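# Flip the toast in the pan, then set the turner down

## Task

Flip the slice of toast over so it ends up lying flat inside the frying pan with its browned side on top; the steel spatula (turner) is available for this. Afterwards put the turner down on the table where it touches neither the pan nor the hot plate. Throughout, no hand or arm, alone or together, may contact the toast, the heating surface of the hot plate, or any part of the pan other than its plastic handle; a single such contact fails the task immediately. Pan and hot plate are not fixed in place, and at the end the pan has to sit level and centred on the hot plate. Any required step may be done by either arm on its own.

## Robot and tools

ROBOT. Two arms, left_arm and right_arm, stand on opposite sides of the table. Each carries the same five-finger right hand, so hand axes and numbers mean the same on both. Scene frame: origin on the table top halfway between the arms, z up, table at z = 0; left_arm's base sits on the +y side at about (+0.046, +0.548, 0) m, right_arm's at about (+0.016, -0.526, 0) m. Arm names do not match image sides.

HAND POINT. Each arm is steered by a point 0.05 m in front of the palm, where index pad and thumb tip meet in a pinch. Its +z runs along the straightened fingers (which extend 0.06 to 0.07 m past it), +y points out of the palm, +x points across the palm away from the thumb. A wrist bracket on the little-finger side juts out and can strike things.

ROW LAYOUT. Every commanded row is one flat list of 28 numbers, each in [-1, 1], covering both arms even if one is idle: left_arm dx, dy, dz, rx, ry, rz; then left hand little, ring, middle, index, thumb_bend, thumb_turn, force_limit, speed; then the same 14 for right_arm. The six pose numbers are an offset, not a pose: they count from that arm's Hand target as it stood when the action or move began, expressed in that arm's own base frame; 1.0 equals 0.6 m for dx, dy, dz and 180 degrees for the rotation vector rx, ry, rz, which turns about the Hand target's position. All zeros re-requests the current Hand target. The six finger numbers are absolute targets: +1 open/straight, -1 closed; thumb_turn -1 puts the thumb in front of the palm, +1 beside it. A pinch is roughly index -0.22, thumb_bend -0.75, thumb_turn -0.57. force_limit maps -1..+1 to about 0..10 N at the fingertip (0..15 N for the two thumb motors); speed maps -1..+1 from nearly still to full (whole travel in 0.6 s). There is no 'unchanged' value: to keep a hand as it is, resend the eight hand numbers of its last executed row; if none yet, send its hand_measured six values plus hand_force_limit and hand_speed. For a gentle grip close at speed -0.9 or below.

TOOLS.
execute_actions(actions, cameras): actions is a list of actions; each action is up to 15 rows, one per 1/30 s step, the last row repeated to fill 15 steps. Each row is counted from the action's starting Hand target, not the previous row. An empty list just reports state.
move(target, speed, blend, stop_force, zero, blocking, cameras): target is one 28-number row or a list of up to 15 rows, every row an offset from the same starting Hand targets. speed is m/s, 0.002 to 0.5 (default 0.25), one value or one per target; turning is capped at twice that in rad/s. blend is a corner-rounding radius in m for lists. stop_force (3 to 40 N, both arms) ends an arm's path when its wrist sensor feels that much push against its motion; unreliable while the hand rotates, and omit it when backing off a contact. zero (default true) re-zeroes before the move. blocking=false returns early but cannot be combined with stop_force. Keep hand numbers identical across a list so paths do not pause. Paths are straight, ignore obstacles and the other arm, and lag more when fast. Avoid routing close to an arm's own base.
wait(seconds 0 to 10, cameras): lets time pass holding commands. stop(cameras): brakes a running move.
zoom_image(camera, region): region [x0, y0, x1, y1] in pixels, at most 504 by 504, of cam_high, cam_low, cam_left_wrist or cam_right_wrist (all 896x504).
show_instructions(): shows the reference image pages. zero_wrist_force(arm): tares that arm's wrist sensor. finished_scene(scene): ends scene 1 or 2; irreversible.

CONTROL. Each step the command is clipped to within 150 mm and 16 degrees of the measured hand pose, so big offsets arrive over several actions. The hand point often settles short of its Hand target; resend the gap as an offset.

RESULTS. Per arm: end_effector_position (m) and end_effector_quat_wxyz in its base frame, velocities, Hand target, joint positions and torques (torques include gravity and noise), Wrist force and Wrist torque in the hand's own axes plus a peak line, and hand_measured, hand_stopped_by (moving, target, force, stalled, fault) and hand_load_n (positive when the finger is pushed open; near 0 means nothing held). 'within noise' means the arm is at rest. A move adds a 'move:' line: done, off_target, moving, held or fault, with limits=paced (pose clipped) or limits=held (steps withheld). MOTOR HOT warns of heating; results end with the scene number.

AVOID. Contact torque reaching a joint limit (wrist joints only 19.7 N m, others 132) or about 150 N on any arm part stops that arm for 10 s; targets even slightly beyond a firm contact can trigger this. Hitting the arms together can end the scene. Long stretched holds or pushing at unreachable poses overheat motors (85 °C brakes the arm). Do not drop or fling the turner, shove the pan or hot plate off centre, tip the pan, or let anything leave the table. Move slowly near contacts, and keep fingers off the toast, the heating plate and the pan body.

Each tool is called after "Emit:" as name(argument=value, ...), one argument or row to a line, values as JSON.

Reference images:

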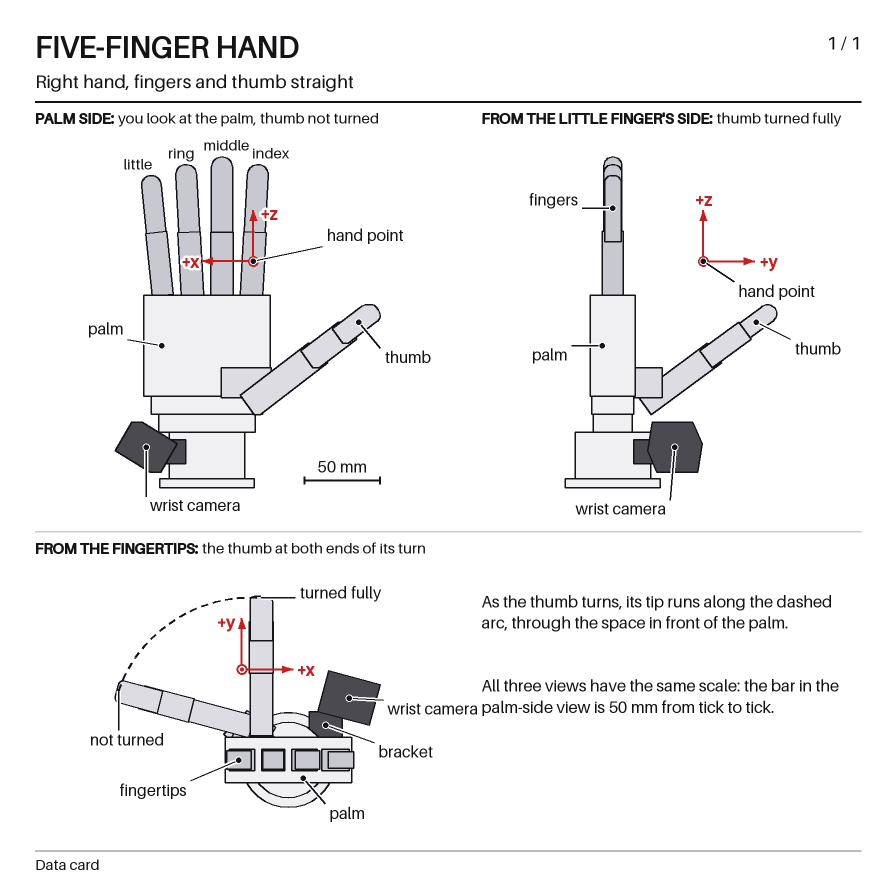

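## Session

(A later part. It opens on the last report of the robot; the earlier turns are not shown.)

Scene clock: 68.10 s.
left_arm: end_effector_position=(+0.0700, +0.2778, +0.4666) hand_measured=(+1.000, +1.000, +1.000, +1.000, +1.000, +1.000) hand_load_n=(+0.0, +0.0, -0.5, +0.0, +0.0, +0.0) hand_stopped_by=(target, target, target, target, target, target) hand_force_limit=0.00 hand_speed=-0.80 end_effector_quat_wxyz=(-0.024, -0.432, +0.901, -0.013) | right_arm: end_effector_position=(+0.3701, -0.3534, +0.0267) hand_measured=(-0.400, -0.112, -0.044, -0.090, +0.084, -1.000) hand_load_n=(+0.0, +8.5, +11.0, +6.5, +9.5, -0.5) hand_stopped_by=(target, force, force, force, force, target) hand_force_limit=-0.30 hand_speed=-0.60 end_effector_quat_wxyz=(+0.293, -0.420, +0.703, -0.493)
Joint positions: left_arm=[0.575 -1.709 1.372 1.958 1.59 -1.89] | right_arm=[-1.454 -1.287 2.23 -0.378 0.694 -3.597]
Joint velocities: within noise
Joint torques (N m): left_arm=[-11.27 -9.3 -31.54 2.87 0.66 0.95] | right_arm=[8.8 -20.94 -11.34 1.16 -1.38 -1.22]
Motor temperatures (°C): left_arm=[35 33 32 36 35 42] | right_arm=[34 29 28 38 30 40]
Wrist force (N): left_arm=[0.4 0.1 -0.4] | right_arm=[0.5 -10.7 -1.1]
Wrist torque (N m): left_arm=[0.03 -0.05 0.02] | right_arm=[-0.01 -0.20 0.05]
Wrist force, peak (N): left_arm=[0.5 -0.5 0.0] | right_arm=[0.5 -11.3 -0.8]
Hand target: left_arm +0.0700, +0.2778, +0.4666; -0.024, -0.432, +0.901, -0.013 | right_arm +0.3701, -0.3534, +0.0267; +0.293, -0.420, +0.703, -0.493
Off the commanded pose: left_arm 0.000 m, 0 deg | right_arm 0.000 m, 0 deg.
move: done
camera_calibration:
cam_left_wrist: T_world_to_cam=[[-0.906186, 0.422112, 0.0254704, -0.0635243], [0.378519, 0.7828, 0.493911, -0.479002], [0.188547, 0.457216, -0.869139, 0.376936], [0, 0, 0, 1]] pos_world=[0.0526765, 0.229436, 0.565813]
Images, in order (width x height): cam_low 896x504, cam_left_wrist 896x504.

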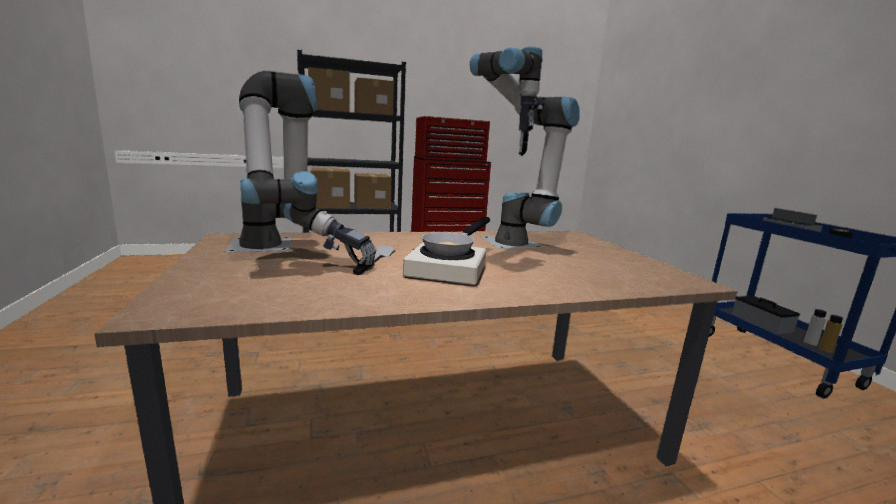

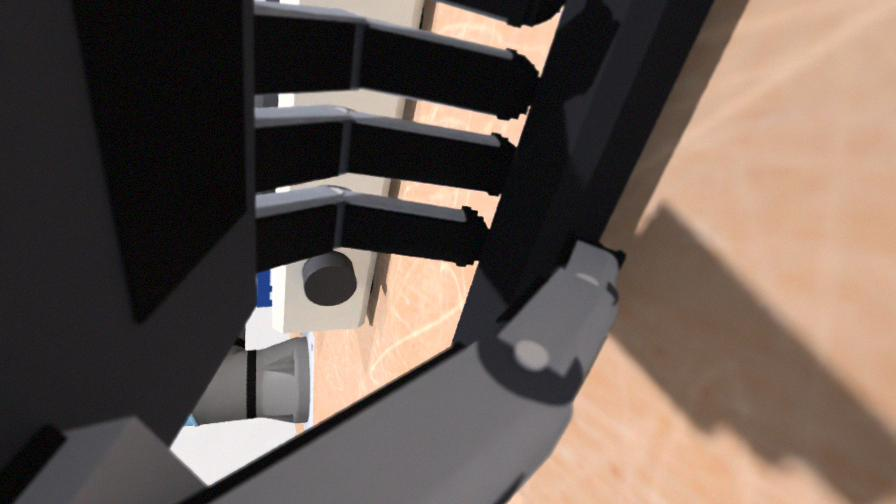

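Emit:
move(
  target=[0,0,0,0,0,0,1,1,1,1,1,1,0,-0.8, 0,0,0.12,0,0,0,-0.4,-0.4,-0.4,-0.4,-0.7,-1,-0.3,-0.6],
  speed=0.1,
)

Emit:
zoom_image(
  camera="cam_low",
  region=[320, 180, 440, 280],
)

Emit:
zoom_image(
  camera="cam_high",
  region=[270, 210, 450, 390],
)

Scene clock: 70.47 s.
left_arm: end_effector_position=(+0.0700, +0.2778, +0.4666) hand_measured=(+1.000, +1.000, +1.000, +1.000, +1.000, +1.000) hand_load_n=(+0.0, +0.0, +0.0, -0.5, +0.0, +0.0) hand_stopped_by=(target, target, target, target, target, target) hand_force_limit=0.00 hand_speed=-0.80 end_effector_quat_wxyz=(-0.024, -0.432, +0.901, -0.013) | right_arm: end_effector_position=(+0.3701, -0.3535, +0.0987) hand_measured=(-0.400, -0.114, -0.046, -0.092, +0.080, -1.000) hand_load_n=(+0.0, +0.0, +0.0, +0.0, +0.0, +0.0) hand_stopped_by=(target, force, force, force, force, target) hand_force_limit=-0.30 hand_speed=-0.60 end_effector_quat_wxyz=(+0.293, -0.420, +0.703, -0.493)
Joint positions: left_arm=[0.575 -1.709 1.372 1.958 1.59 -1.89] | right_arm=[-1.454 -1.442 2.162 -0.156 0.694 -3.597]
Joint velocities: within noise
Joint torques (N m): left_arm=[-11.98 -9.74 -32.45 2.58 0.87 1.39] | right_arm=[-8.16 -27.39 -10.23 0.96 -2.88 0.04]
Motor temperatures (°C): left_arm=[35 33 32 36 35 42] | right_arm=[34 29 28 38 30 40]
Wrist force (N): left_arm=[0.4 -0.3 -0.1] | right_arm=[0.2 -1.3 0.2]
Wrist torque (N m): left_arm=[-0.04 -0.07 0.02] | right_arm=[0.15 -0.02 0.19]
Wrist force, peak (N): left_arm=[1.0 -0.2 -0.3] | right_arm=[0.5 -10.8 -1.4]
Hand target: left_arm +0.0700, +0.2778, +0.4666; -0.024, -0.432, +0.901, -0.013 | right_arm +0.3701, -0.3534, +0.0987; +0.293, -0.420, +0.703, -0.493
Off the commanded pose: left_arm 0.000 m, 0 deg | right_arm 0.000 m, 0 deg.
move: done
camera_calibration:
cam_left_wrist: T_world_to_cam=[[-0.906186, 0.422112, 0.0254703, -0.0635243], [0.37852, 0.782799, 0.493911, -0.479002], [0.188548, 0.457216, -0.869139, 0.376936], [0, 0, 0, 1]] pos_world=[0.0526765, 0.229436, 0.565813]
cam_right_wrist: T_world_to_cam=[[-0.390487, -0.0450244, -0.919507, 0.228786], [-0.0894444, 0.995933, -0.0107824, 0.391296], [0.916253, 0.0780344, -0.392926, -0.159324], [0, 0, 0, 1]] pos_world=[0.270318, -0.366971, 0.151987]

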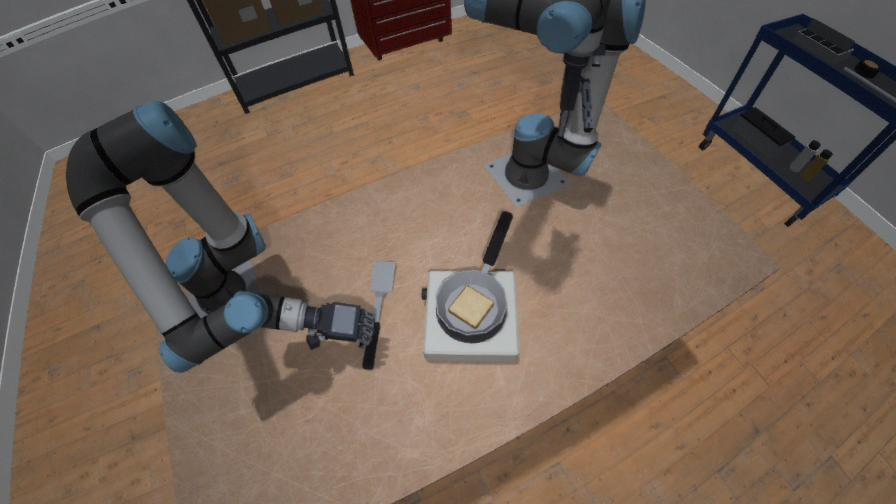

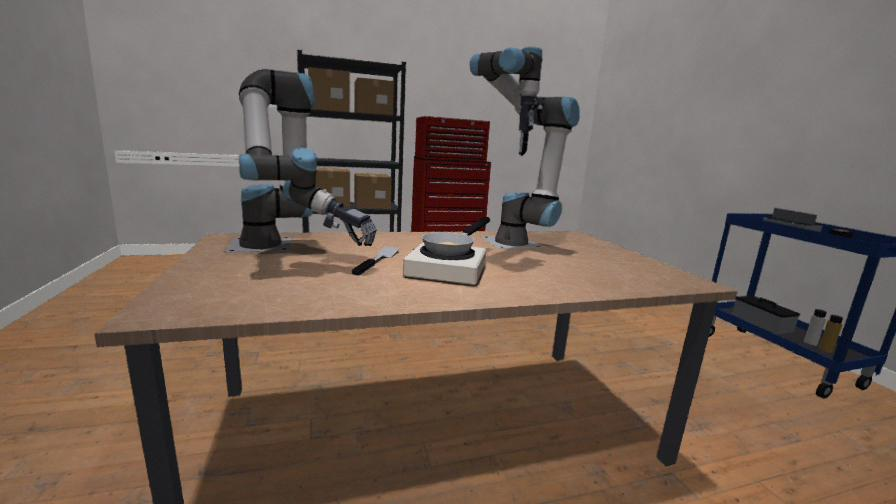

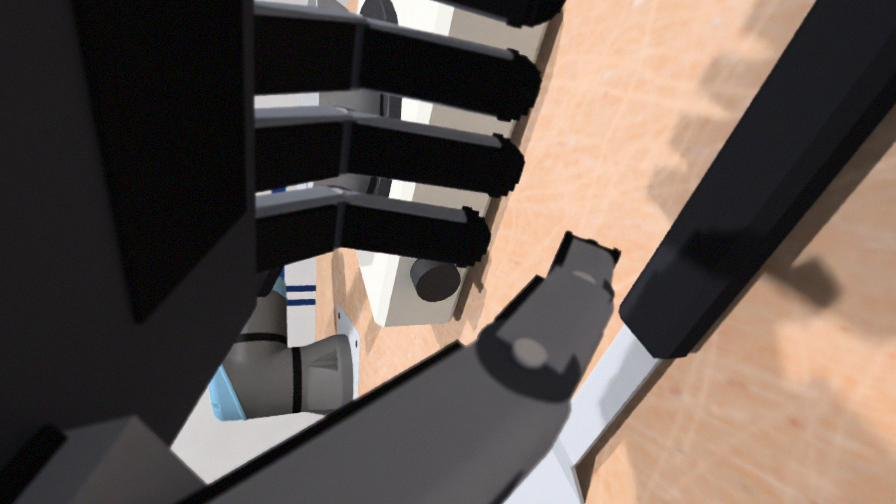

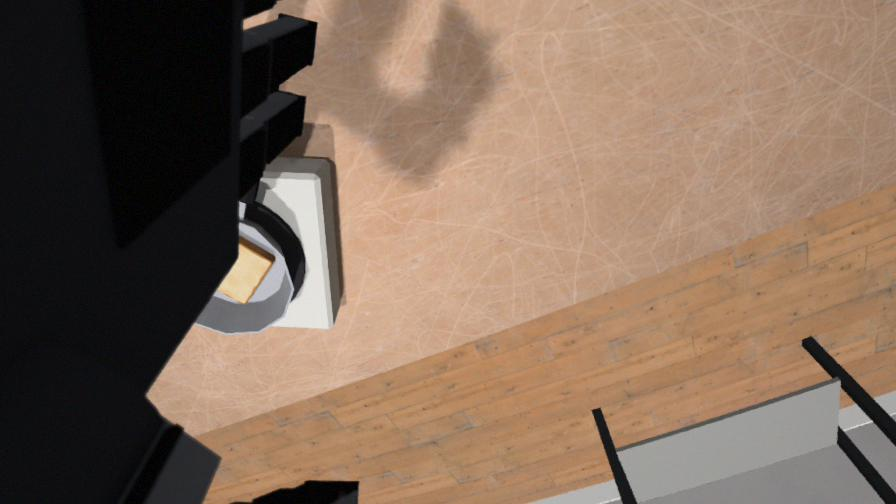

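Scaled by 4.200 from the camera's 896x504 image, which has a finer 1280x720 frame.

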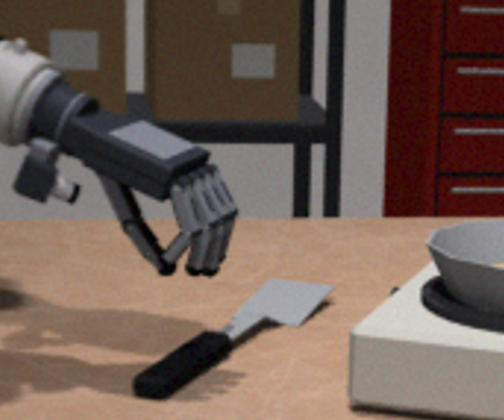

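Scaled by 2.800 from the camera's 896x504 image, which has a finer 1280x720 frame.

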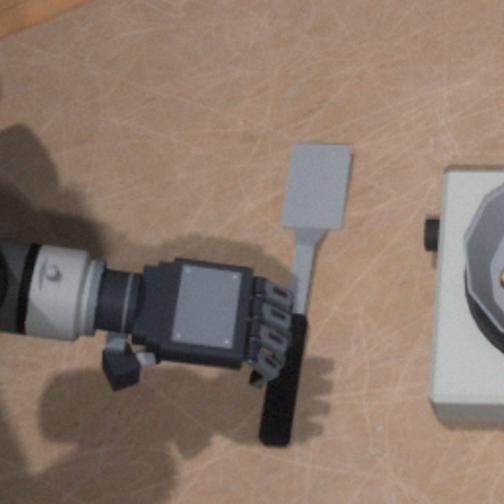

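Emit:
move(
  target=[
    [0.776,-0.1155,-0.111,0.130,0.539,-0.713,1,1,1,1,1,1,0,-0.8, 0,0,0,0,0,0,-0.4,-0.4,-0.4,-0.4,-0.7,-1,-0.3,-0.6],
    [0.776,-0.1155,-0.353,0.130,0.539,-0.713,1,1,1,1,1,1,0,-0.8, 0,0,0,0,0,0,-0.4,-0.4,-0.4,-0.4,-0.7,-1,-0.3,-0.6],
  ],
  speed=0.35,
)

Scene clock: 87.07 s.
left_arm: end_effector_position=(+0.5356, +0.2085, +0.2550) hand_measured=(+1.000, +1.000, +1.000, +1.000, +1.000, +1.000) hand_load_n=(+0.0, +0.0, +0.0, +0.0, +0.0, +0.0) hand_stopped_by=(target, target, target, target, target, target) hand_force_limit=0.00 hand_speed=-0.80 end_effector_quat_wxyz=(-0.484, +0.627, +0.462, +0.400) | right_arm: end_effector_position=(+0.3701, -0.3534, +0.0987) hand_measured=(-0.400, -0.114, -0.046, -0.092, +0.080, -1.000) hand_load_n=(+0.0, +0.0, +0.0, +0.0, +0.0, +0.0) hand_stopped_by=(target, force, force, force, force, target) hand_force_limit=-0.30 hand_speed=-0.60 end_effector_quat_wxyz=(+0.293, -0.420, +0.703, -0.493)
Joint positions: left_arm=[-0.336 -1.036 1.743 1.768 0.351 -0.689] | right_arm=[-1.454 -1.442 2.163 -0.156 0.694 -3.597]
Joint velocities: within noise
Joint torques (N m): left_arm=[13.28 -34.92 -10.15 0.92 0.26 -2.38] | right_arm=[-7.93 -31.37 -19.32 -0.51 -2.76 1.9]
Motor temperatures (°C): left_arm=[35 33 32 36 35 42] | right_arm=[34 29 28 38 30 40]
Wrist force (N): left_arm=[-2.7 0.6 -3.1] | right_arm=[0.0 -1.2 0.2]
Wrist torque (N m): left_arm=[0.19 0.35 -0.07] | right_arm=[0.16 0.02 0.18]
Wrist force, peak (N): left_arm=[-5.2 1.0 -2.4] | right_arm=[0.1 -1.5 0.3]
Hand target: left_arm +0.5356, +0.2085, +0.2548; -0.484, +0.627, +0.462, +0.400 | right_arm +0.3701, -0.3534, +0.0987; +0.293, -0.420, +0.703, -0.493
Off the commanded pose: left_arm 0.000 m, 0 deg | right_arm 0.000 m, 0 deg.
move: done
camera_calibration:
cam_left_wrist: T_world_to_cam=[[0.99743, -0.0716415, -0.000565263, -0.516934], [-0.050964, -0.703958, -0.708411, 0.350088], [0.0503537, 0.706619, -0.7058, 0.117253], [0, 0, 0, 1]] pos_world=[0.527544, 0.12656, 0.330471]
cam_right_wrist: T_world_to_cam=[[-0.390454, -0.0447848, -0.919533, 0.228864], [-0.0894174, 0.995939, -0.0105375, 0.391194], [0.91627, 0.0781078, -0.392873, -0.159304], [0, 0, 0, 1]] pos_world=[0.270305, -0.366913, 0.151984]

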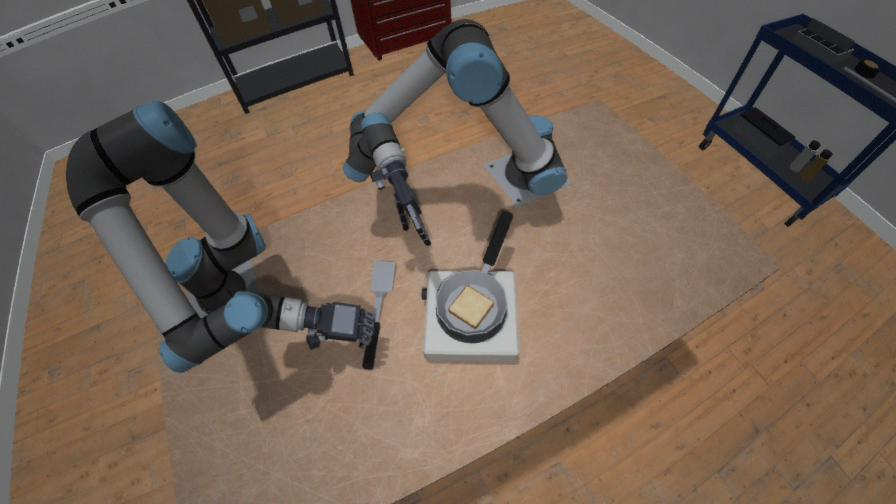

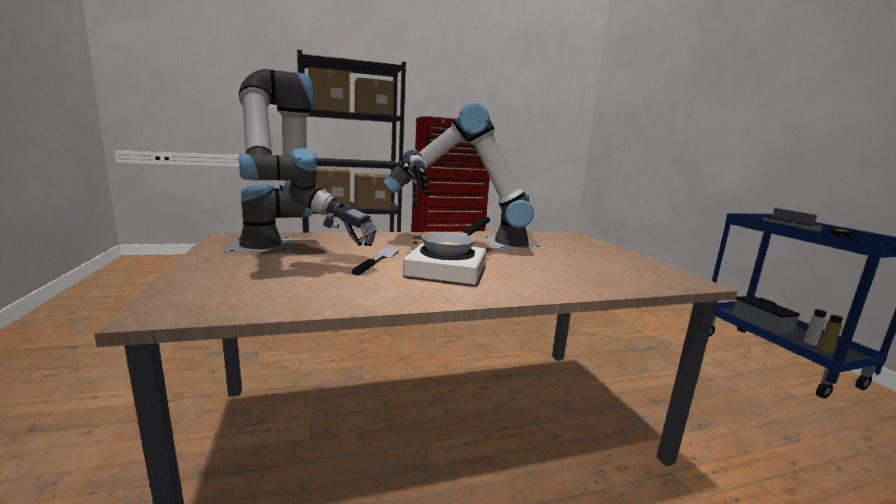

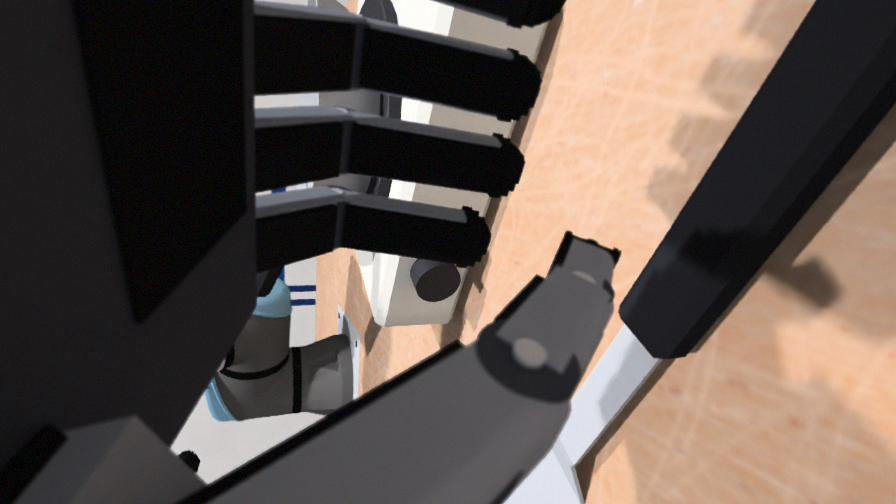

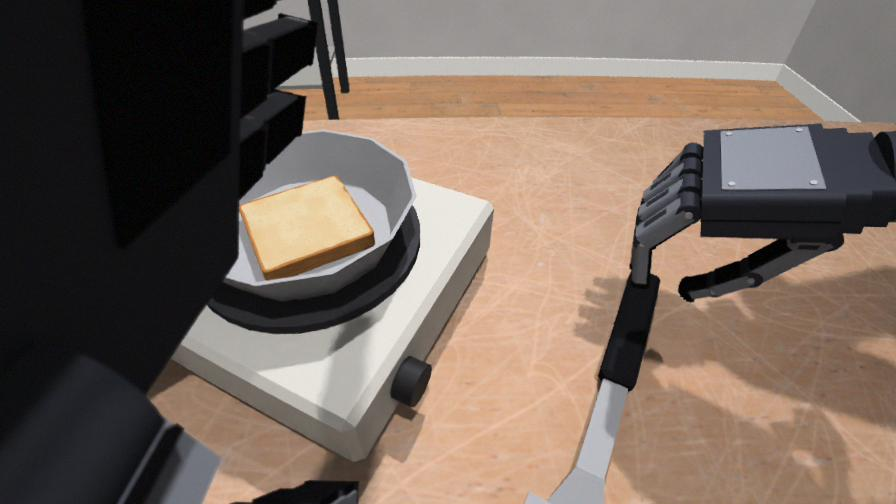

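Emit:
move(
  target=[0,0,0,0,0,0,1,1,1,1,1,1,0,-0.8, 0,0,-0.07,0,0,-0.013,0.15,0.15,0.15,0.15,0.2,-1,0,0.5],
  cameras=[],
  speed=0.1,
)

Emit:
wait(
  seconds=0.1,
  cameras=["cam_right_wrist","cam_left_wrist"],
)

Emit:
zoom_image(
  camera="cam_right_wrist",
  region=[550, 100, 850, 400],
)

Scene clock: 90.77 s.
left_arm: end_effector_position=(+0.5356, +0.2085, +0.2548) hand_measured=(+1.000, +1.000, +1.000, +1.000, +1.000, +1.000) hand_load_n=(+0.0, +0.0, +0.0, +0.0, +0.0, +0.0) hand_stopped_by=(target, target, target, target, target, target) hand_force_limit=0.00 hand_speed=-0.80 end_effector_quat_wxyz=(-0.484, +0.627, +0.462, +0.400) | right_arm: end_effector_position=(+0.3701, -0.3533, +0.0567) hand_measured=(+0.150, +0.150, +0.150, +0.150, +0.200, -1.000) hand_load_n=(+0.0, +0.0, +0.0, +0.0, +0.0, +0.0) hand_stopped_by=(target, target, target, target, target, target) hand_force_limit=0.00 hand_speed=0.50 end_effector_quat_wxyz=(+0.283, -0.406, +0.712, -0.499)
Joint positions: left_arm=[-0.336 -1.036 1.743 1.767 0.351 -0.689] | right_arm=[-1.44 -1.377 2.227 -0.318 0.741 -3.553]
Joint velocities: within noise
Joint torques (N m): left_arm=[11.05 -35.63 -8.48 0.88 0.39 -2.19] | right_arm=[-6.12 -24.57 -25.89 -0.49 -2.48 -1.75]
Motor temperatures (°C): left_arm=[35 32 32 36 35 42] | right_arm=[34 29 28 38 30 40]
Wrist force (N): left_arm=[-3.0 0.5 -2.9] | right_arm=[0.4 -1.0 0.0]
Wrist torque (N m): left_arm=[0.16 0.39 -0.09] | right_arm=[0.18 -0.07 0.22]
Wrist force, peak (N): left_arm=[-2.9 0.7 -3.3] | right_arm=[0.4 -2.3 -0.1]
Hand target: left_arm +0.5356, +0.2085, +0.2548; -0.484, +0.627, +0.462, +0.400 | right_arm +0.3701, -0.3534, +0.0567; +0.283, -0.406, +0.712, -0.499
Off the commanded pose: left_arm 0.000 m, 0 deg | right_arm 0.000 m, 0 deg.
move: done
No camera images: "cameras" was empty.

Scene clock: 90.87 s.
left_arm: end_effector_position=(+0.5356, +0.2085, +0.2548) hand_measured=(+1.000, +1.000, +1.000, +1.000, +1.000, +1.000) hand_load_n=(+0.0, +0.0, +0.0, +0.0, +0.0, +0.0) hand_stopped_by=(target, target, target, target, target, target) hand_force_limit=0.00 hand_speed=-0.80 end_effector_quat_wxyz=(-0.484, +0.627, +0.462, +0.400) | right_arm: end_effector_position=(+0.3701, -0.3533, +0.0567) hand_measured=(+0.150, +0.150, +0.150, +0.150, +0.200, -1.000) hand_load_n=(+0.0, +0.0, +0.0, +0.0, +0.0, +0.0) hand_stopped_by=(target, target, target, target, target, target) hand_force_limit=0.00 hand_speed=0.50 end_effector_quat_wxyz=(+0.283, -0.406, +0.712, -0.499)
Joint positions: left_arm=[-0.336 -1.036 1.743 1.767 0.351 -0.689] | right_arm=[-1.44 -1.377 2.227 -0.318 0.741 -3.553]
Joint velocities: within noise
Joint torques (N m): left_arm=[12.44 -35.28 -9.44 0.82 0.5 -2.36] | right_arm=[-7.28 -24.94 -27.38 -1.16 -2.14 -1.59]
Motor temperatures (°C): left_arm=[35 32 32 36 35 42] | right_arm=[34 29 28 38 30 40]
Wrist force (N): left_arm=[-2.8 0.6 -3.0] | right_arm=[0.5 -0.9 -0.1]
Wrist torque (N m): left_arm=[0.18 0.37 -0.08] | right_arm=[0.20 -0.08 0.23]
Wrist force, peak (N): left_arm=[-2.9 0.5 -3.1] | right_arm=[0.8 -0.9 -0.1]
Hand target: left_arm +0.5356, +0.2085, +0.2548; -0.484, +0.627, +0.462, +0.400 | right_arm +0.3701, -0.3534, +0.0567; +0.283, -0.406, +0.712, -0.499
Off the commanded pose: left_arm 0.000 m, 0 deg | right_arm 0.000 m, 0 deg.
wait: 0.10 s; no rest
camera_calibration:
cam_left_wrist: T_world_to_cam=[[0.997443, -0.0714578, -0.000566027, -0.516903], [-0.050839, -0.704025, -0.708353, 0.349949], [0.0502189, 0.706571, -0.705858, 0.11723], [0, 0, 0, 1]] pos_world=[0.527485, 0.126604, 0.330343]
cam_right_wrist: T_world_to_cam=[[-0.391958, -0.028703, -0.919535, 0.196496], [-0.0487687, 0.998756, -0.0103879, 0.376613], [0.91869, 0.0407729, -0.39287, -0.189925], [0, 0, 0, 1]] pos_world=[0.269867, -0.362761, 0.109981]
Images, in order (width x height): cam_left_wrist 896x504, cam_right_wrist 896x504.

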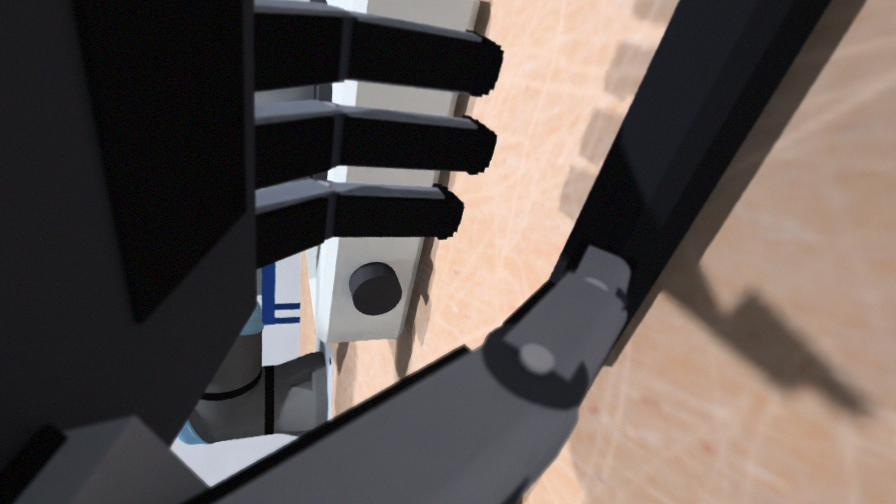

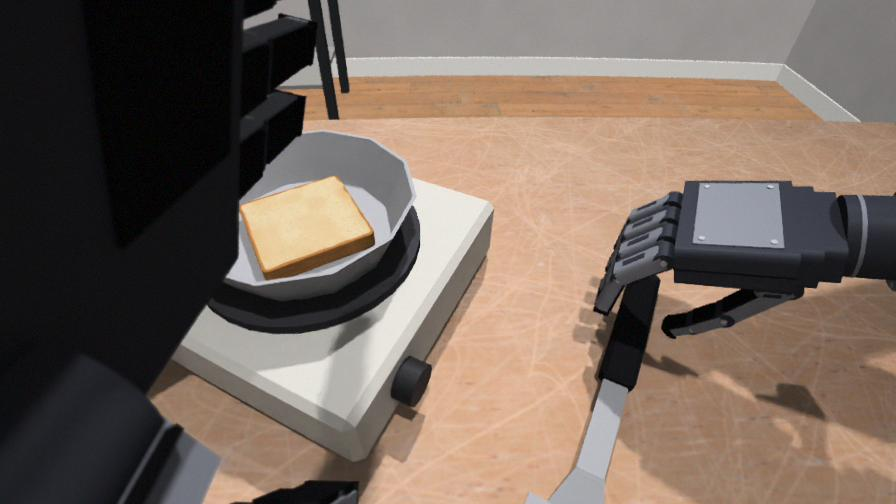

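Scaled by 1.680 from the camera's 896x504 image, which has a finer 1280x720 frame.

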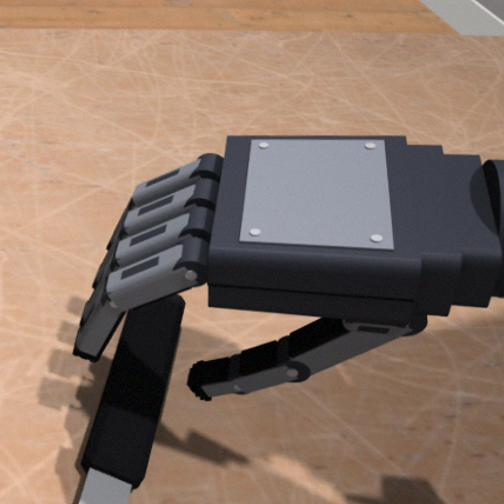

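Emit:
move(
  target=[0,0,0,0,0,0,1,1,1,1,1,1,0,-0.8, 0,0,-0.042,0,0,0,0.15,0.15,0.15,0.15,0.2,-1,0,0.5],
  cameras=["cam_right_wrist"],
  speed=0.05,
)

Emit:
zoom_image(
  camera="cam_right_wrist",
  region=[550, 150, 800, 400],
)

Emit:
move(
  target=[0,0,0,0,0,0,1,1,1,1,1,1,0,-0.8, 0,0,0,0,0,0,-0.4,-0.4,-0.4,-0.4,-0.7,-1,-0.5,-0.75],
  cameras=["cam_left_wrist","cam_right_wrist"],
)

Emit:
zoom_image(
  camera="cam_right_wrist",
  region=[550, 150, 800, 400],
)

Scene clock: 93.37 s.
left_arm: end_effector_position=(+0.5356, +0.2085, +0.2548) hand_measured=(+1.000, +1.000, +1.000, +1.000, +1.000, +1.000) hand_load_n=(+0.0, +0.0, +0.0, +0.0, +0.0, +0.0) hand_stopped_by=(target, target, target, target, target, target) hand_force_limit=0.00 hand_speed=-0.80 end_effector_quat_wxyz=(-0.484, +0.627, +0.462, +0.400) | right_arm: end_effector_position=(+0.3701, -0.3533, +0.0314) hand_measured=(+0.150, +0.150, +0.150, +0.150, +0.200, -1.000) hand_load_n=(+0.0, +0.0, +0.0, +0.0, +0.0, +0.0) hand_stopped_by=(target, target, target, target, target, target) hand_force_limit=0.00 hand_speed=0.50 end_effector_quat_wxyz=(+0.283, -0.406, +0.712, -0.499)
Joint positions: left_arm=[-0.336 -1.036 1.743 1.767 0.351 -0.689] | right_arm=[-1.44 -1.318 2.248 -0.398 0.741 -3.553]
Joint velocities: within noise
Joint torques (N m): left_arm=[11.41 -34.07 -8.95 1.16 0.42 -2.13] | right_arm=[1.65 -32.43 -25.67 2.92 -2.32 1.7]
Motor temperatures (°C): left_arm=[35 32 32 36 35 42] | right_arm=[34 29 28 38 30 40]
Wrist force (N): left_arm=[-3.0 0.5 -3.0] | right_arm=[0.5 -1.2 -0.1]
Wrist torque (N m): left_arm=[0.17 0.39 -0.10] | right_arm=[0.16 -0.06 0.21]
Wrist force, peak (N): left_arm=[-3.2 1.0 -3.3] | right_arm=[0.9 -1.7 -0.1]
Hand target: left_arm +0.5356, +0.2085, +0.2548; -0.484, +0.627, +0.462, +0.400 | right_arm +0.3701, -0.3534, +0.0315; +0.283, -0.406, +0.712, -0.499
Off the commanded pose: left_arm 0.000 m, 0 deg | right_arm 0.000 m, 0 deg.
move: done
camera_calibration:
cam_right_wrist: T_world_to_cam=[[-0.391987, -0.0285923, -0.919526, 0.17329], [-0.0486177, 0.998764, -0.0103308, 0.376284], [0.918685, 0.0406557, -0.392892, -0.199824], [0, 0, 0, 1]] pos_world=[0.269797, -0.36274, 0.0847229]
Images, in order (width x height): cam_right_wrist 896x504.

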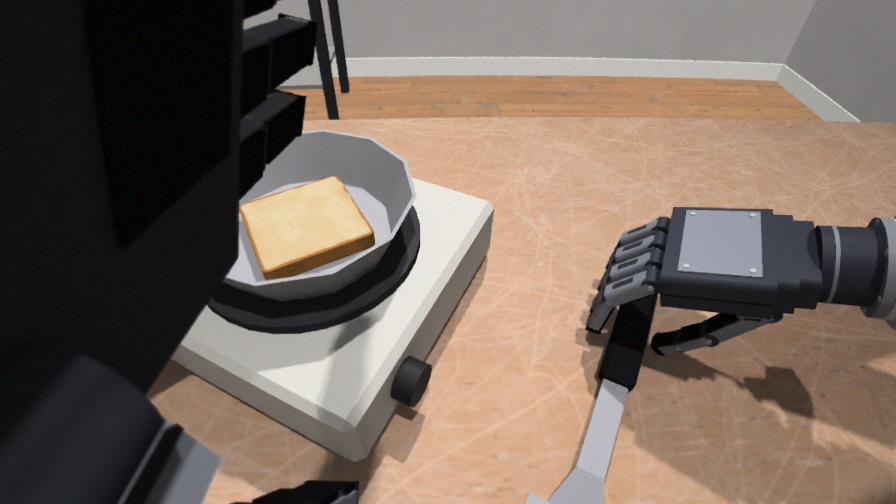

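Scaled by 2.016 from the camera's 896x504 image, which has a finer 1280x720 frame.

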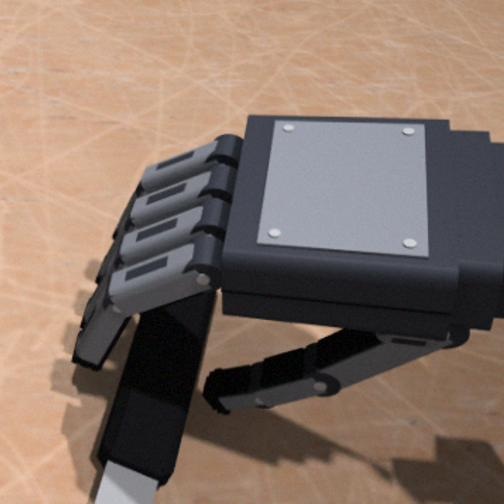

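Scene clock: 94.97 s.
left_arm: end_effector_position=(+0.5356, +0.2085, +0.2548) hand_measured=(+1.000, +1.000, +1.000, +1.000, +1.000, +1.000) hand_load_n=(+0.0, +0.0, +0.0, +0.0, +0.0, +0.0) hand_stopped_by=(target, target, target, target, target, target) hand_force_limit=0.00 hand_speed=-0.80 end_effector_quat_wxyz=(-0.484, +0.627, +0.462, +0.400) | right_arm: end_effector_position=(+0.3701, -0.3534, +0.0315) hand_measured=(-0.400, -0.400, -0.070, -0.400, +0.056, -1.000) hand_load_n=(+0.0, +0.0, +5.0, +0.0, +4.5, +0.5) hand_stopped_by=(target, target, force, target, force, target) hand_force_limit=-0.50 hand_speed=-0.75 end_effector_quat_wxyz=(+0.283, -0.406, +0.712, -0.499)
Joint positions: left_arm=[-0.336 -1.036 1.743 1.767 0.351 -0.689] | right_arm=[-1.44 -1.318 2.248 -0.398 0.741 -3.553]
Joint velocities: within noise
Joint torques (N m): left_arm=[12.36 -34.32 -9.34 1.13 0.52 -2.4] | right_arm=[5.38 -25.97 -22.11 -1.22 -1.22 1.44]
Motor temperatures (°C): left_arm=[35 32 32 36 35 42] | right_arm=[34 29 28 38 30 40]
Wrist force (N): left_arm=[-3.1 0.6 -2.8] | right_arm=[0.3 -1.1 0.2]
Wrist torque (N m): left_arm=[0.17 0.40 -0.09] | right_arm=[0.17 -0.06 0.20]
Wrist force, peak (N): left_arm=[-2.9 0.9 -3.4] | right_arm=[0.4 -1.3 0.2]
Hand target: left_arm +0.5356, +0.2085, +0.2548; -0.484, +0.627, +0.462, +0.400 | right_arm +0.3701, -0.3534, +0.0315; +0.283, -0.406, +0.712, -0.499
Off the commanded pose: left_arm 0.000 m, 0 deg | right_arm 0.000 m, 0 deg.
move: done
camera_calibration:
cam_left_wrist: T_world_to_cam=[[0.997443, -0.0714574, -0.000564597, -0.516903], [-0.0508377, -0.704025, -0.708353, 0.349948], [0.0502196, 0.706571, -0.705858, 0.11723], [0, 0, 0, 1]] pos_world=[0.527485, 0.126604, 0.330343]
cam_right_wrist: T_world_to_cam=[[-0.391949, -0.0288249, -0.919535, 0.173271], [-0.0486848, 0.998758, -0.0105566, 0.376414], [0.918698, 0.0406297, -0.392866, -0.199847], [0, 0, 0, 1]] pos_world=[0.269838, -0.362832, 0.0847893]
Images, in order (width x height): cam_left_wrist 896x504, cam_right_wrist 896x504.

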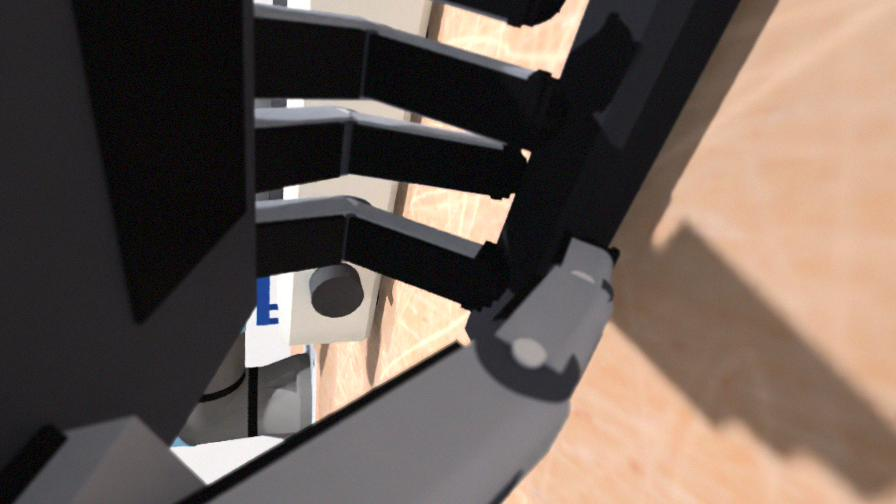

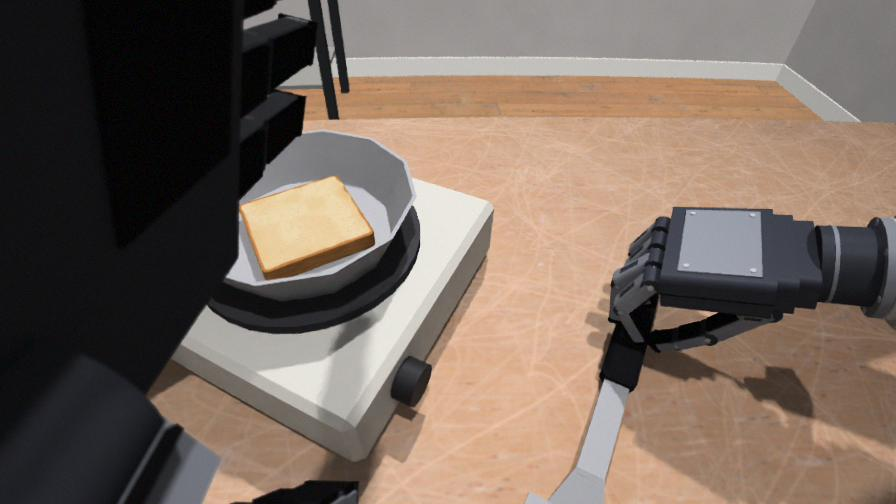

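Scaled by 2.016 from the camera's 896x504 image, which has a finer 1280x720 frame.

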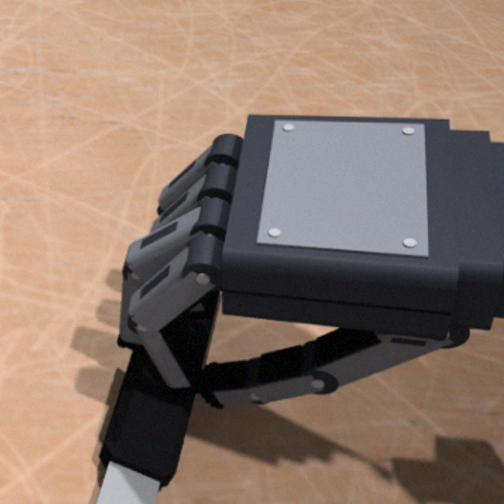

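Emit:
move(
  target=[0,0,0,0,0,0,1,1,1,1,1,1,0,-0.8, 0,0,0.015,0.0228,0.038,0,0.2,0.2,0.2,0.2,0.15,-1,0,0.5],
  cameras=[],
  speed=0.1,
)

Emit:
move(
  target=[0,0,0,0,0,0,1,1,1,1,1,1,0,-0.8, 0,0,-0.04,0,0,0,0.2,0.2,0.2,0.2,0.15,-1,0,0.5],
  cameras=["cam_right_wrist"],
  speed=0.02,
  stop_force=3,
)

Emit:
zoom_image(
  camera="cam_right_wrist",
  region=[550, 150, 800, 400],
)

Scene clock: 100.80 s.
left_arm: end_effector_position=(+0.5356, +0.2085, +0.2548) hand_measured=(+1.000, +1.000, +1.000, +1.000, +1.000, +1.000) hand_load_n=(+0.0, +0.0, +0.0, +0.0, +0.0, +0.0) hand_stopped_by=(target, target, target, target, target, target) hand_force_limit=0.00 hand_speed=-0.80 end_effector_quat_wxyz=(-0.484, +0.627, +0.462, +0.400) | right_arm: end_effector_position=(+0.3702, -0.3534, +0.0405) hand_measured=(+0.200, +0.200, +0.200, +0.200, +0.150, -1.000) hand_load_n=(+0.0, +0.0, +0.0, +0.0, +0.0, +0.0) hand_stopped_by=(target, target, target, target, target, target) hand_force_limit=0.00 hand_speed=0.50 end_effector_quat_wxyz=(+0.254, -0.424, +0.745, -0.448)
Joint positions: left_arm=[-0.336 -1.036 1.743 1.767 0.351 -0.689] | right_arm=[-1.384 -1.321 2.136 -0.138 0.847 -3.632]
Joint velocities: within noise
Joint torques (N m): left_arm=[10.53 -34.37 -10.58 1.55 0.39 -2.11] | right_arm=[-8.73 -26.68 -10.65 1.98 -1.91 1.69]
Motor temperatures (°C): left_arm=[35 32 32 36 35 42] | right_arm=[34 29 28 38 30 40]
Wrist force (N): left_arm=[-2.9 0.6 -3.1] | right_arm=[0.5 -0.8 0.3]
Wrist torque (N m): left_arm=[0.19 0.39 -0.09] | right_arm=[0.21 -0.12 0.19]
Wrist force, peak (N): left_arm=[-3.1 0.6 -3.5] | right_arm=[0.5 -1.2 0.2]
Hand target: left_arm +0.5356, +0.2085, +0.2548; -0.484, +0.627, +0.462, +0.400 | right_arm +0.3701, -0.3534, +0.0405; +0.254, -0.424, +0.745, -0.448
Off the commanded pose: left_arm 0.000 m, 0 deg | right_arm 0.000 m, 0 deg.
move: done
No camera images: "cameras" was empty.

Scene clock: 102.93 s.
left_arm: end_effector_position=(+0.5356, +0.2085, +0.2548) hand_measured=(+1.000, +1.000, +1.000, +1.000, +1.000, +1.000) hand_load_n=(+0.0, +0.0, +0.0, +0.0, +0.0, +0.0) hand_stopped_by=(target, target, target, target, target, target) hand_force_limit=0.00 hand_speed=-0.80 end_effector_quat_wxyz=(-0.484, +0.627, +0.462, +0.400) | right_arm: end_effector_position=(+0.3701, -0.3534, +0.0185) hand_measured=(+0.200, +0.200, +0.200, +0.200, +0.150, -1.000) hand_load_n=(+0.0, +0.0, +0.0, +0.0, -1.0, +0.0) hand_stopped_by=(target, target, target, target, target, target) hand_force_limit=0.00 hand_speed=0.50 end_effector_quat_wxyz=(+0.254, -0.424, +0.745, -0.448)
Joint positions: left_arm=[-0.336 -1.036 1.743 1.767 0.351 -0.689] | right_arm=[-1.384 -1.275 2.154 -0.202 0.847 -3.632]
Joint velocities: within noise
Joint torques (N m): left_arm=[11.69 -34.34 -11.16 1.65 0.08 -2.06] | right_arm=[5.17 -25.41 -24.22 -1.04 0.4 0.88]
Motor temperatures (°C): left_arm=[35 32 32 36 35 42] | right_arm=[34 29 28 38 30 40]
Wrist force (N): left_arm=[-3.0 0.4 -3.1] | right_arm=[0.4 -3.8 -2.8]
Wrist torque (N m): left_arm=[0.17 0.39 -0.10] | right_arm=[0.06 -0.08 0.15]
Wrist force, peak (N): left_arm=[-2.9 0.4 -3.4] | right_arm=[3.2 -21.4 -23.5]
Hand target: left_arm +0.5356, +0.2085, +0.2548; -0.484, +0.627, +0.462, +0.400 | right_arm +0.3701, -0.3534, +0.0185; +0.254, -0.424, +0.745, -0.448 (not the last commanded pose)
Off the commanded pose: left_arm 0.000 m, 0 deg | right_arm 0.002 m, 0 deg.
move: contact (right_arm)
camera_calibration:
cam_right_wrist: T_world_to_cam=[[-0.498728, 0.0352565, -0.866041, 0.222509], [-0.0453086, 0.996746, 0.0666693, 0.372885], [0.865574, 0.0724889, -0.495507, -0.17211], [0, 0, 0, 1]] pos_world=[0.27684, -0.367041, 0.0825604]
Images, in order (width x height): cam_right_wrist 896x504.

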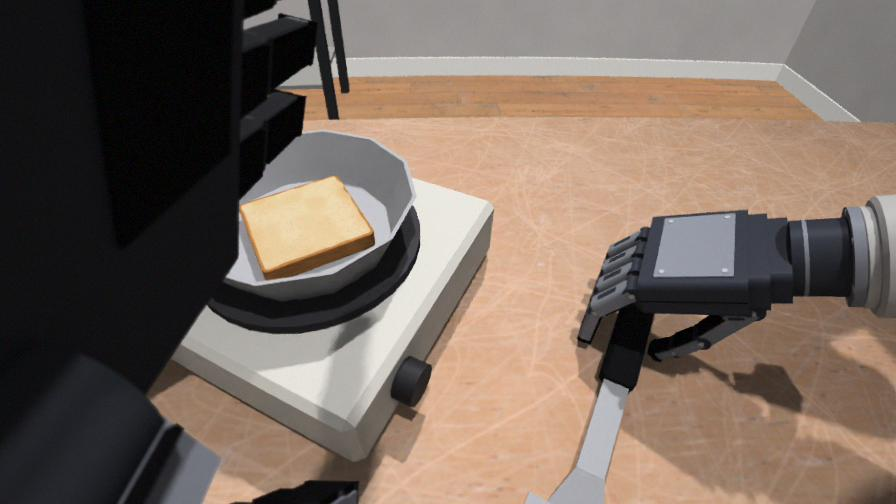

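Scaled by 2.016 from the camera's 896x504 image, which has a finer 1280x720 frame.

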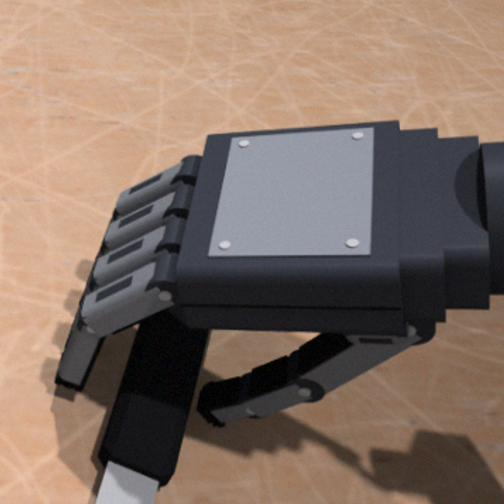

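Emit:
move(
  target=[0,0,0,0,0,0,1,1,1,1,1,1,0,-0.8, 0,0,0.004,0,0,0,0.2,0.2,0.2,0.2,0.15,-1,0,0.5],
  cameras=[],
  speed=0.1,
)

Emit:
move(
  target=[0,0,0,0,0,0,1,1,1,1,1,1,0,-0.8, 0,0,0,0,0,0,-0.4,-0.4,-0.4,-0.4,-0.7,-1,-0.5,-0.75],
  cameras=["cam_left_wrist","cam_right_wrist"],
)

Emit:
zoom_image(
  camera="cam_right_wrist",
  region=[550, 150, 800, 400],
)

Scene clock: 105.13 s.
left_arm: end_effector_position=(+0.5356, +0.2085, +0.2548) hand_measured=(+1.000, +1.000, +1.000, +1.000, +1.000, +1.000) hand_load_n=(+0.0, +0.0, +0.0, +0.0, +0.0, +0.0) hand_stopped_by=(target, target, target, target, target, target) hand_force_limit=0.00 hand_speed=-0.80 end_effector_quat_wxyz=(-0.484, +0.627, +0.462, +0.400) | right_arm: end_effector_position=(+0.3701, -0.3534, +0.0209) hand_measured=(+0.200, +0.200, +0.200, +0.200, +0.150, -1.000) hand_load_n=(+0.0, +0.0, +0.0, +0.0, +0.0, +0.0) hand_stopped_by=(target, target, target, target, target, target) hand_force_limit=0.00 hand_speed=0.50 end_effector_quat_wxyz=(+0.254, -0.424, +0.745, -0.448)
Joint positions: left_arm=[-0.336 -1.036 1.743 1.767 0.351 -0.689] | right_arm=[-1.384 -1.28 2.152 -0.195 0.847 -3.632]
Joint velocities: within noise
Joint torques (N m): left_arm=[10.04 -35.46 -10.76 2.08 0.15 -2.41] | right_arm=[7.25 -28.99 -24.11 1.94 0.59 1.44]
Motor temperatures (°C): left_arm=[35 32 32 36 35 42] | right_arm=[34 29 28 38 30 40]
Wrist force (N): left_arm=[-2.9 0.7 -3.0] | right_arm=[0.6 -0.7 0.4]
Wrist torque (N m): left_arm=[0.20 0.38 -0.09] | right_arm=[0.21 -0.14 0.20]
Wrist force, peak (N): left_arm=[-3.1 0.5 -3.2] | right_arm=[0.4 -4.0 -3.0]
Hand target: left_arm +0.5356, +0.2085, +0.2548; -0.484, +0.627, +0.462, +0.400 | right_arm +0.3701, -0.3534, +0.0209; +0.254, -0.424, +0.745, -0.448
Off the commanded pose: left_arm 0.000 m, 0 deg | right_arm 0.000 m, 0 deg.
move: done
No camera images: "cameras" was empty.

Scene clock: 106.27 s.
left_arm: end_effector_position=(+0.5356, +0.2085, +0.2548) hand_measured=(+1.000, +1.000, +1.000, +1.000, +1.000, +1.000) hand_load_n=(+0.0, +0.0, +0.0, +0.5, +0.0, +0.0) hand_stopped_by=(target, target, target, target, target, target) hand_force_limit=0.00 hand_speed=-0.80 end_effector_quat_wxyz=(-0.484, +0.627, +0.462, +0.400) | right_arm: end_effector_position=(+0.3701, -0.3534, +0.0209) hand_measured=(-0.160, -0.046, -0.006, -0.020, +0.016, -1.000) hand_load_n=(+2.0, +6.0, +0.0, +4.5, +6.5, +1.0) hand_stopped_by=(force, force, force, force, force, target) hand_force_limit=-0.50 hand_speed=-0.75 end_effector_quat_wxyz=(+0.254, -0.424, +0.745, -0.448)
Joint positions: left_arm=[-0.336 -1.036 1.743 1.767 0.351 -0.689] | right_arm=[-1.384 -1.28 2.152 -0.195 0.847 -3.632]
Joint velocities: within noise
Joint torques (N m): left_arm=[10.62 -34.44 -12.05 2.23 0.17 -2.07] | right_arm=[5.8 -24.6 -15.92 -0.79 0.57 1.51]
Motor temperatures (°C): left_arm=[35 32 32 36 35 42] | right_arm=[34 29 28 38 30 40]
Wrist force (N): left_arm=[-3.0 0.6 -2.9] | right_arm=[0.8 -3.3 -0.2]
Wrist torque (N m): left_arm=[0.18 0.39 -0.09] | right_arm=[0.10 -0.22 0.15]
Wrist force, peak (N): left_arm=[-2.9 0.9 -3.2] | right_arm=[0.8 -4.1 -0.4]
Hand target: left_arm +0.5356, +0.2085, +0.2548; -0.484, +0.627, +0.462, +0.400 | right_arm +0.3701, -0.3534, +0.0209; +0.254, -0.424, +0.745, -0.448
Off the commanded pose: left_arm 0.000 m, 0 deg | right_arm 0.000 m, 0 deg.
move: done
camera_calibration:
cam_left_wrist: T_world_to_cam=[[0.997443, -0.0714573, -0.000564683, -0.516903], [-0.0508377, -0.704025, -0.708353, 0.349948], [0.0502195, 0.706571, -0.705858, 0.11723], [0, 0, 0, 1]] pos_world=[0.527485, 0.126604, 0.330343]
cam_right_wrist: T_world_to_cam=[[-0.498724, 0.0352184, -0.866045, 0.224583], [-0.0453293, 0.996747, 0.066637, 0.372741], [0.865575, 0.0724907, -0.495505, -0.170926], [0, 0, 0, 1]] pos_world=[0.27685, -0.367047, 0.0849655]
Images, in order (width x height): cam_left_wrist 896x504, cam_right_wrist 896x504.

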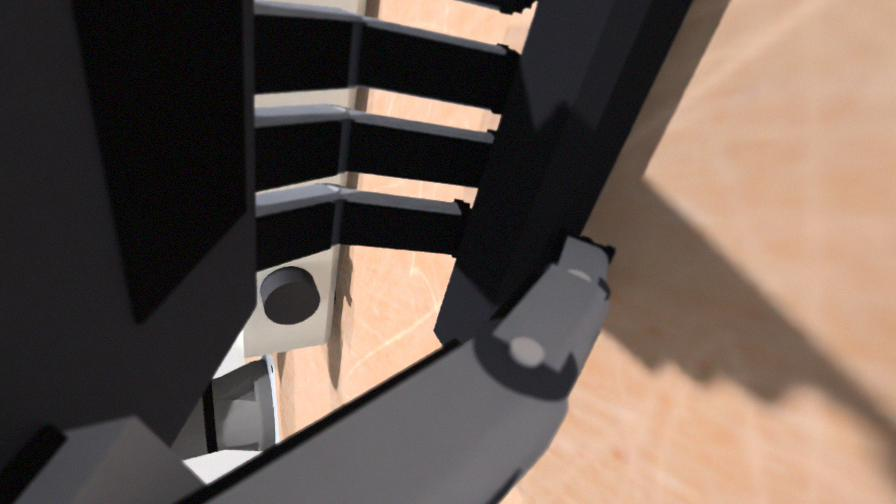

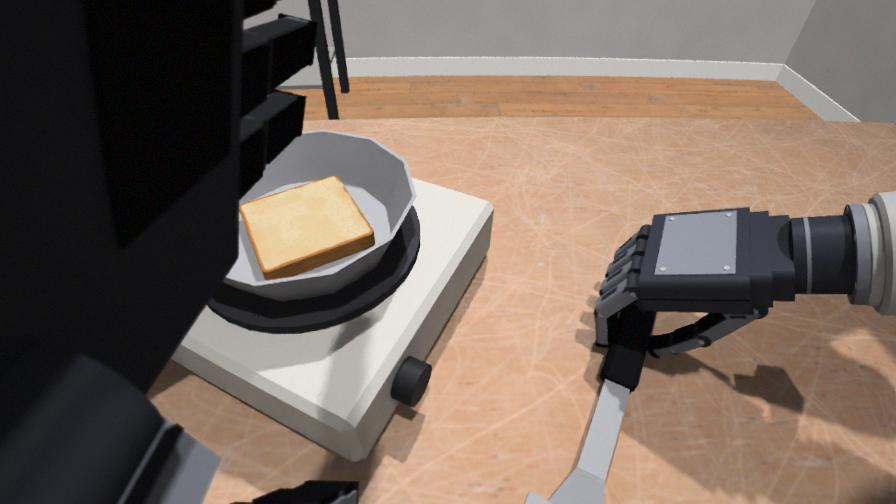

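Scaled by 2.016 from the camera's 896x504 image, which has a finer 1280x720 frame.

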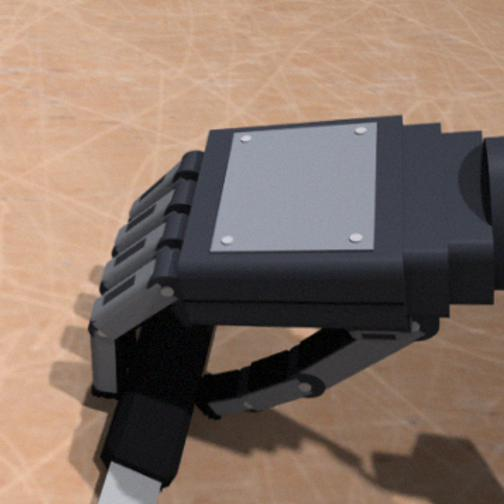

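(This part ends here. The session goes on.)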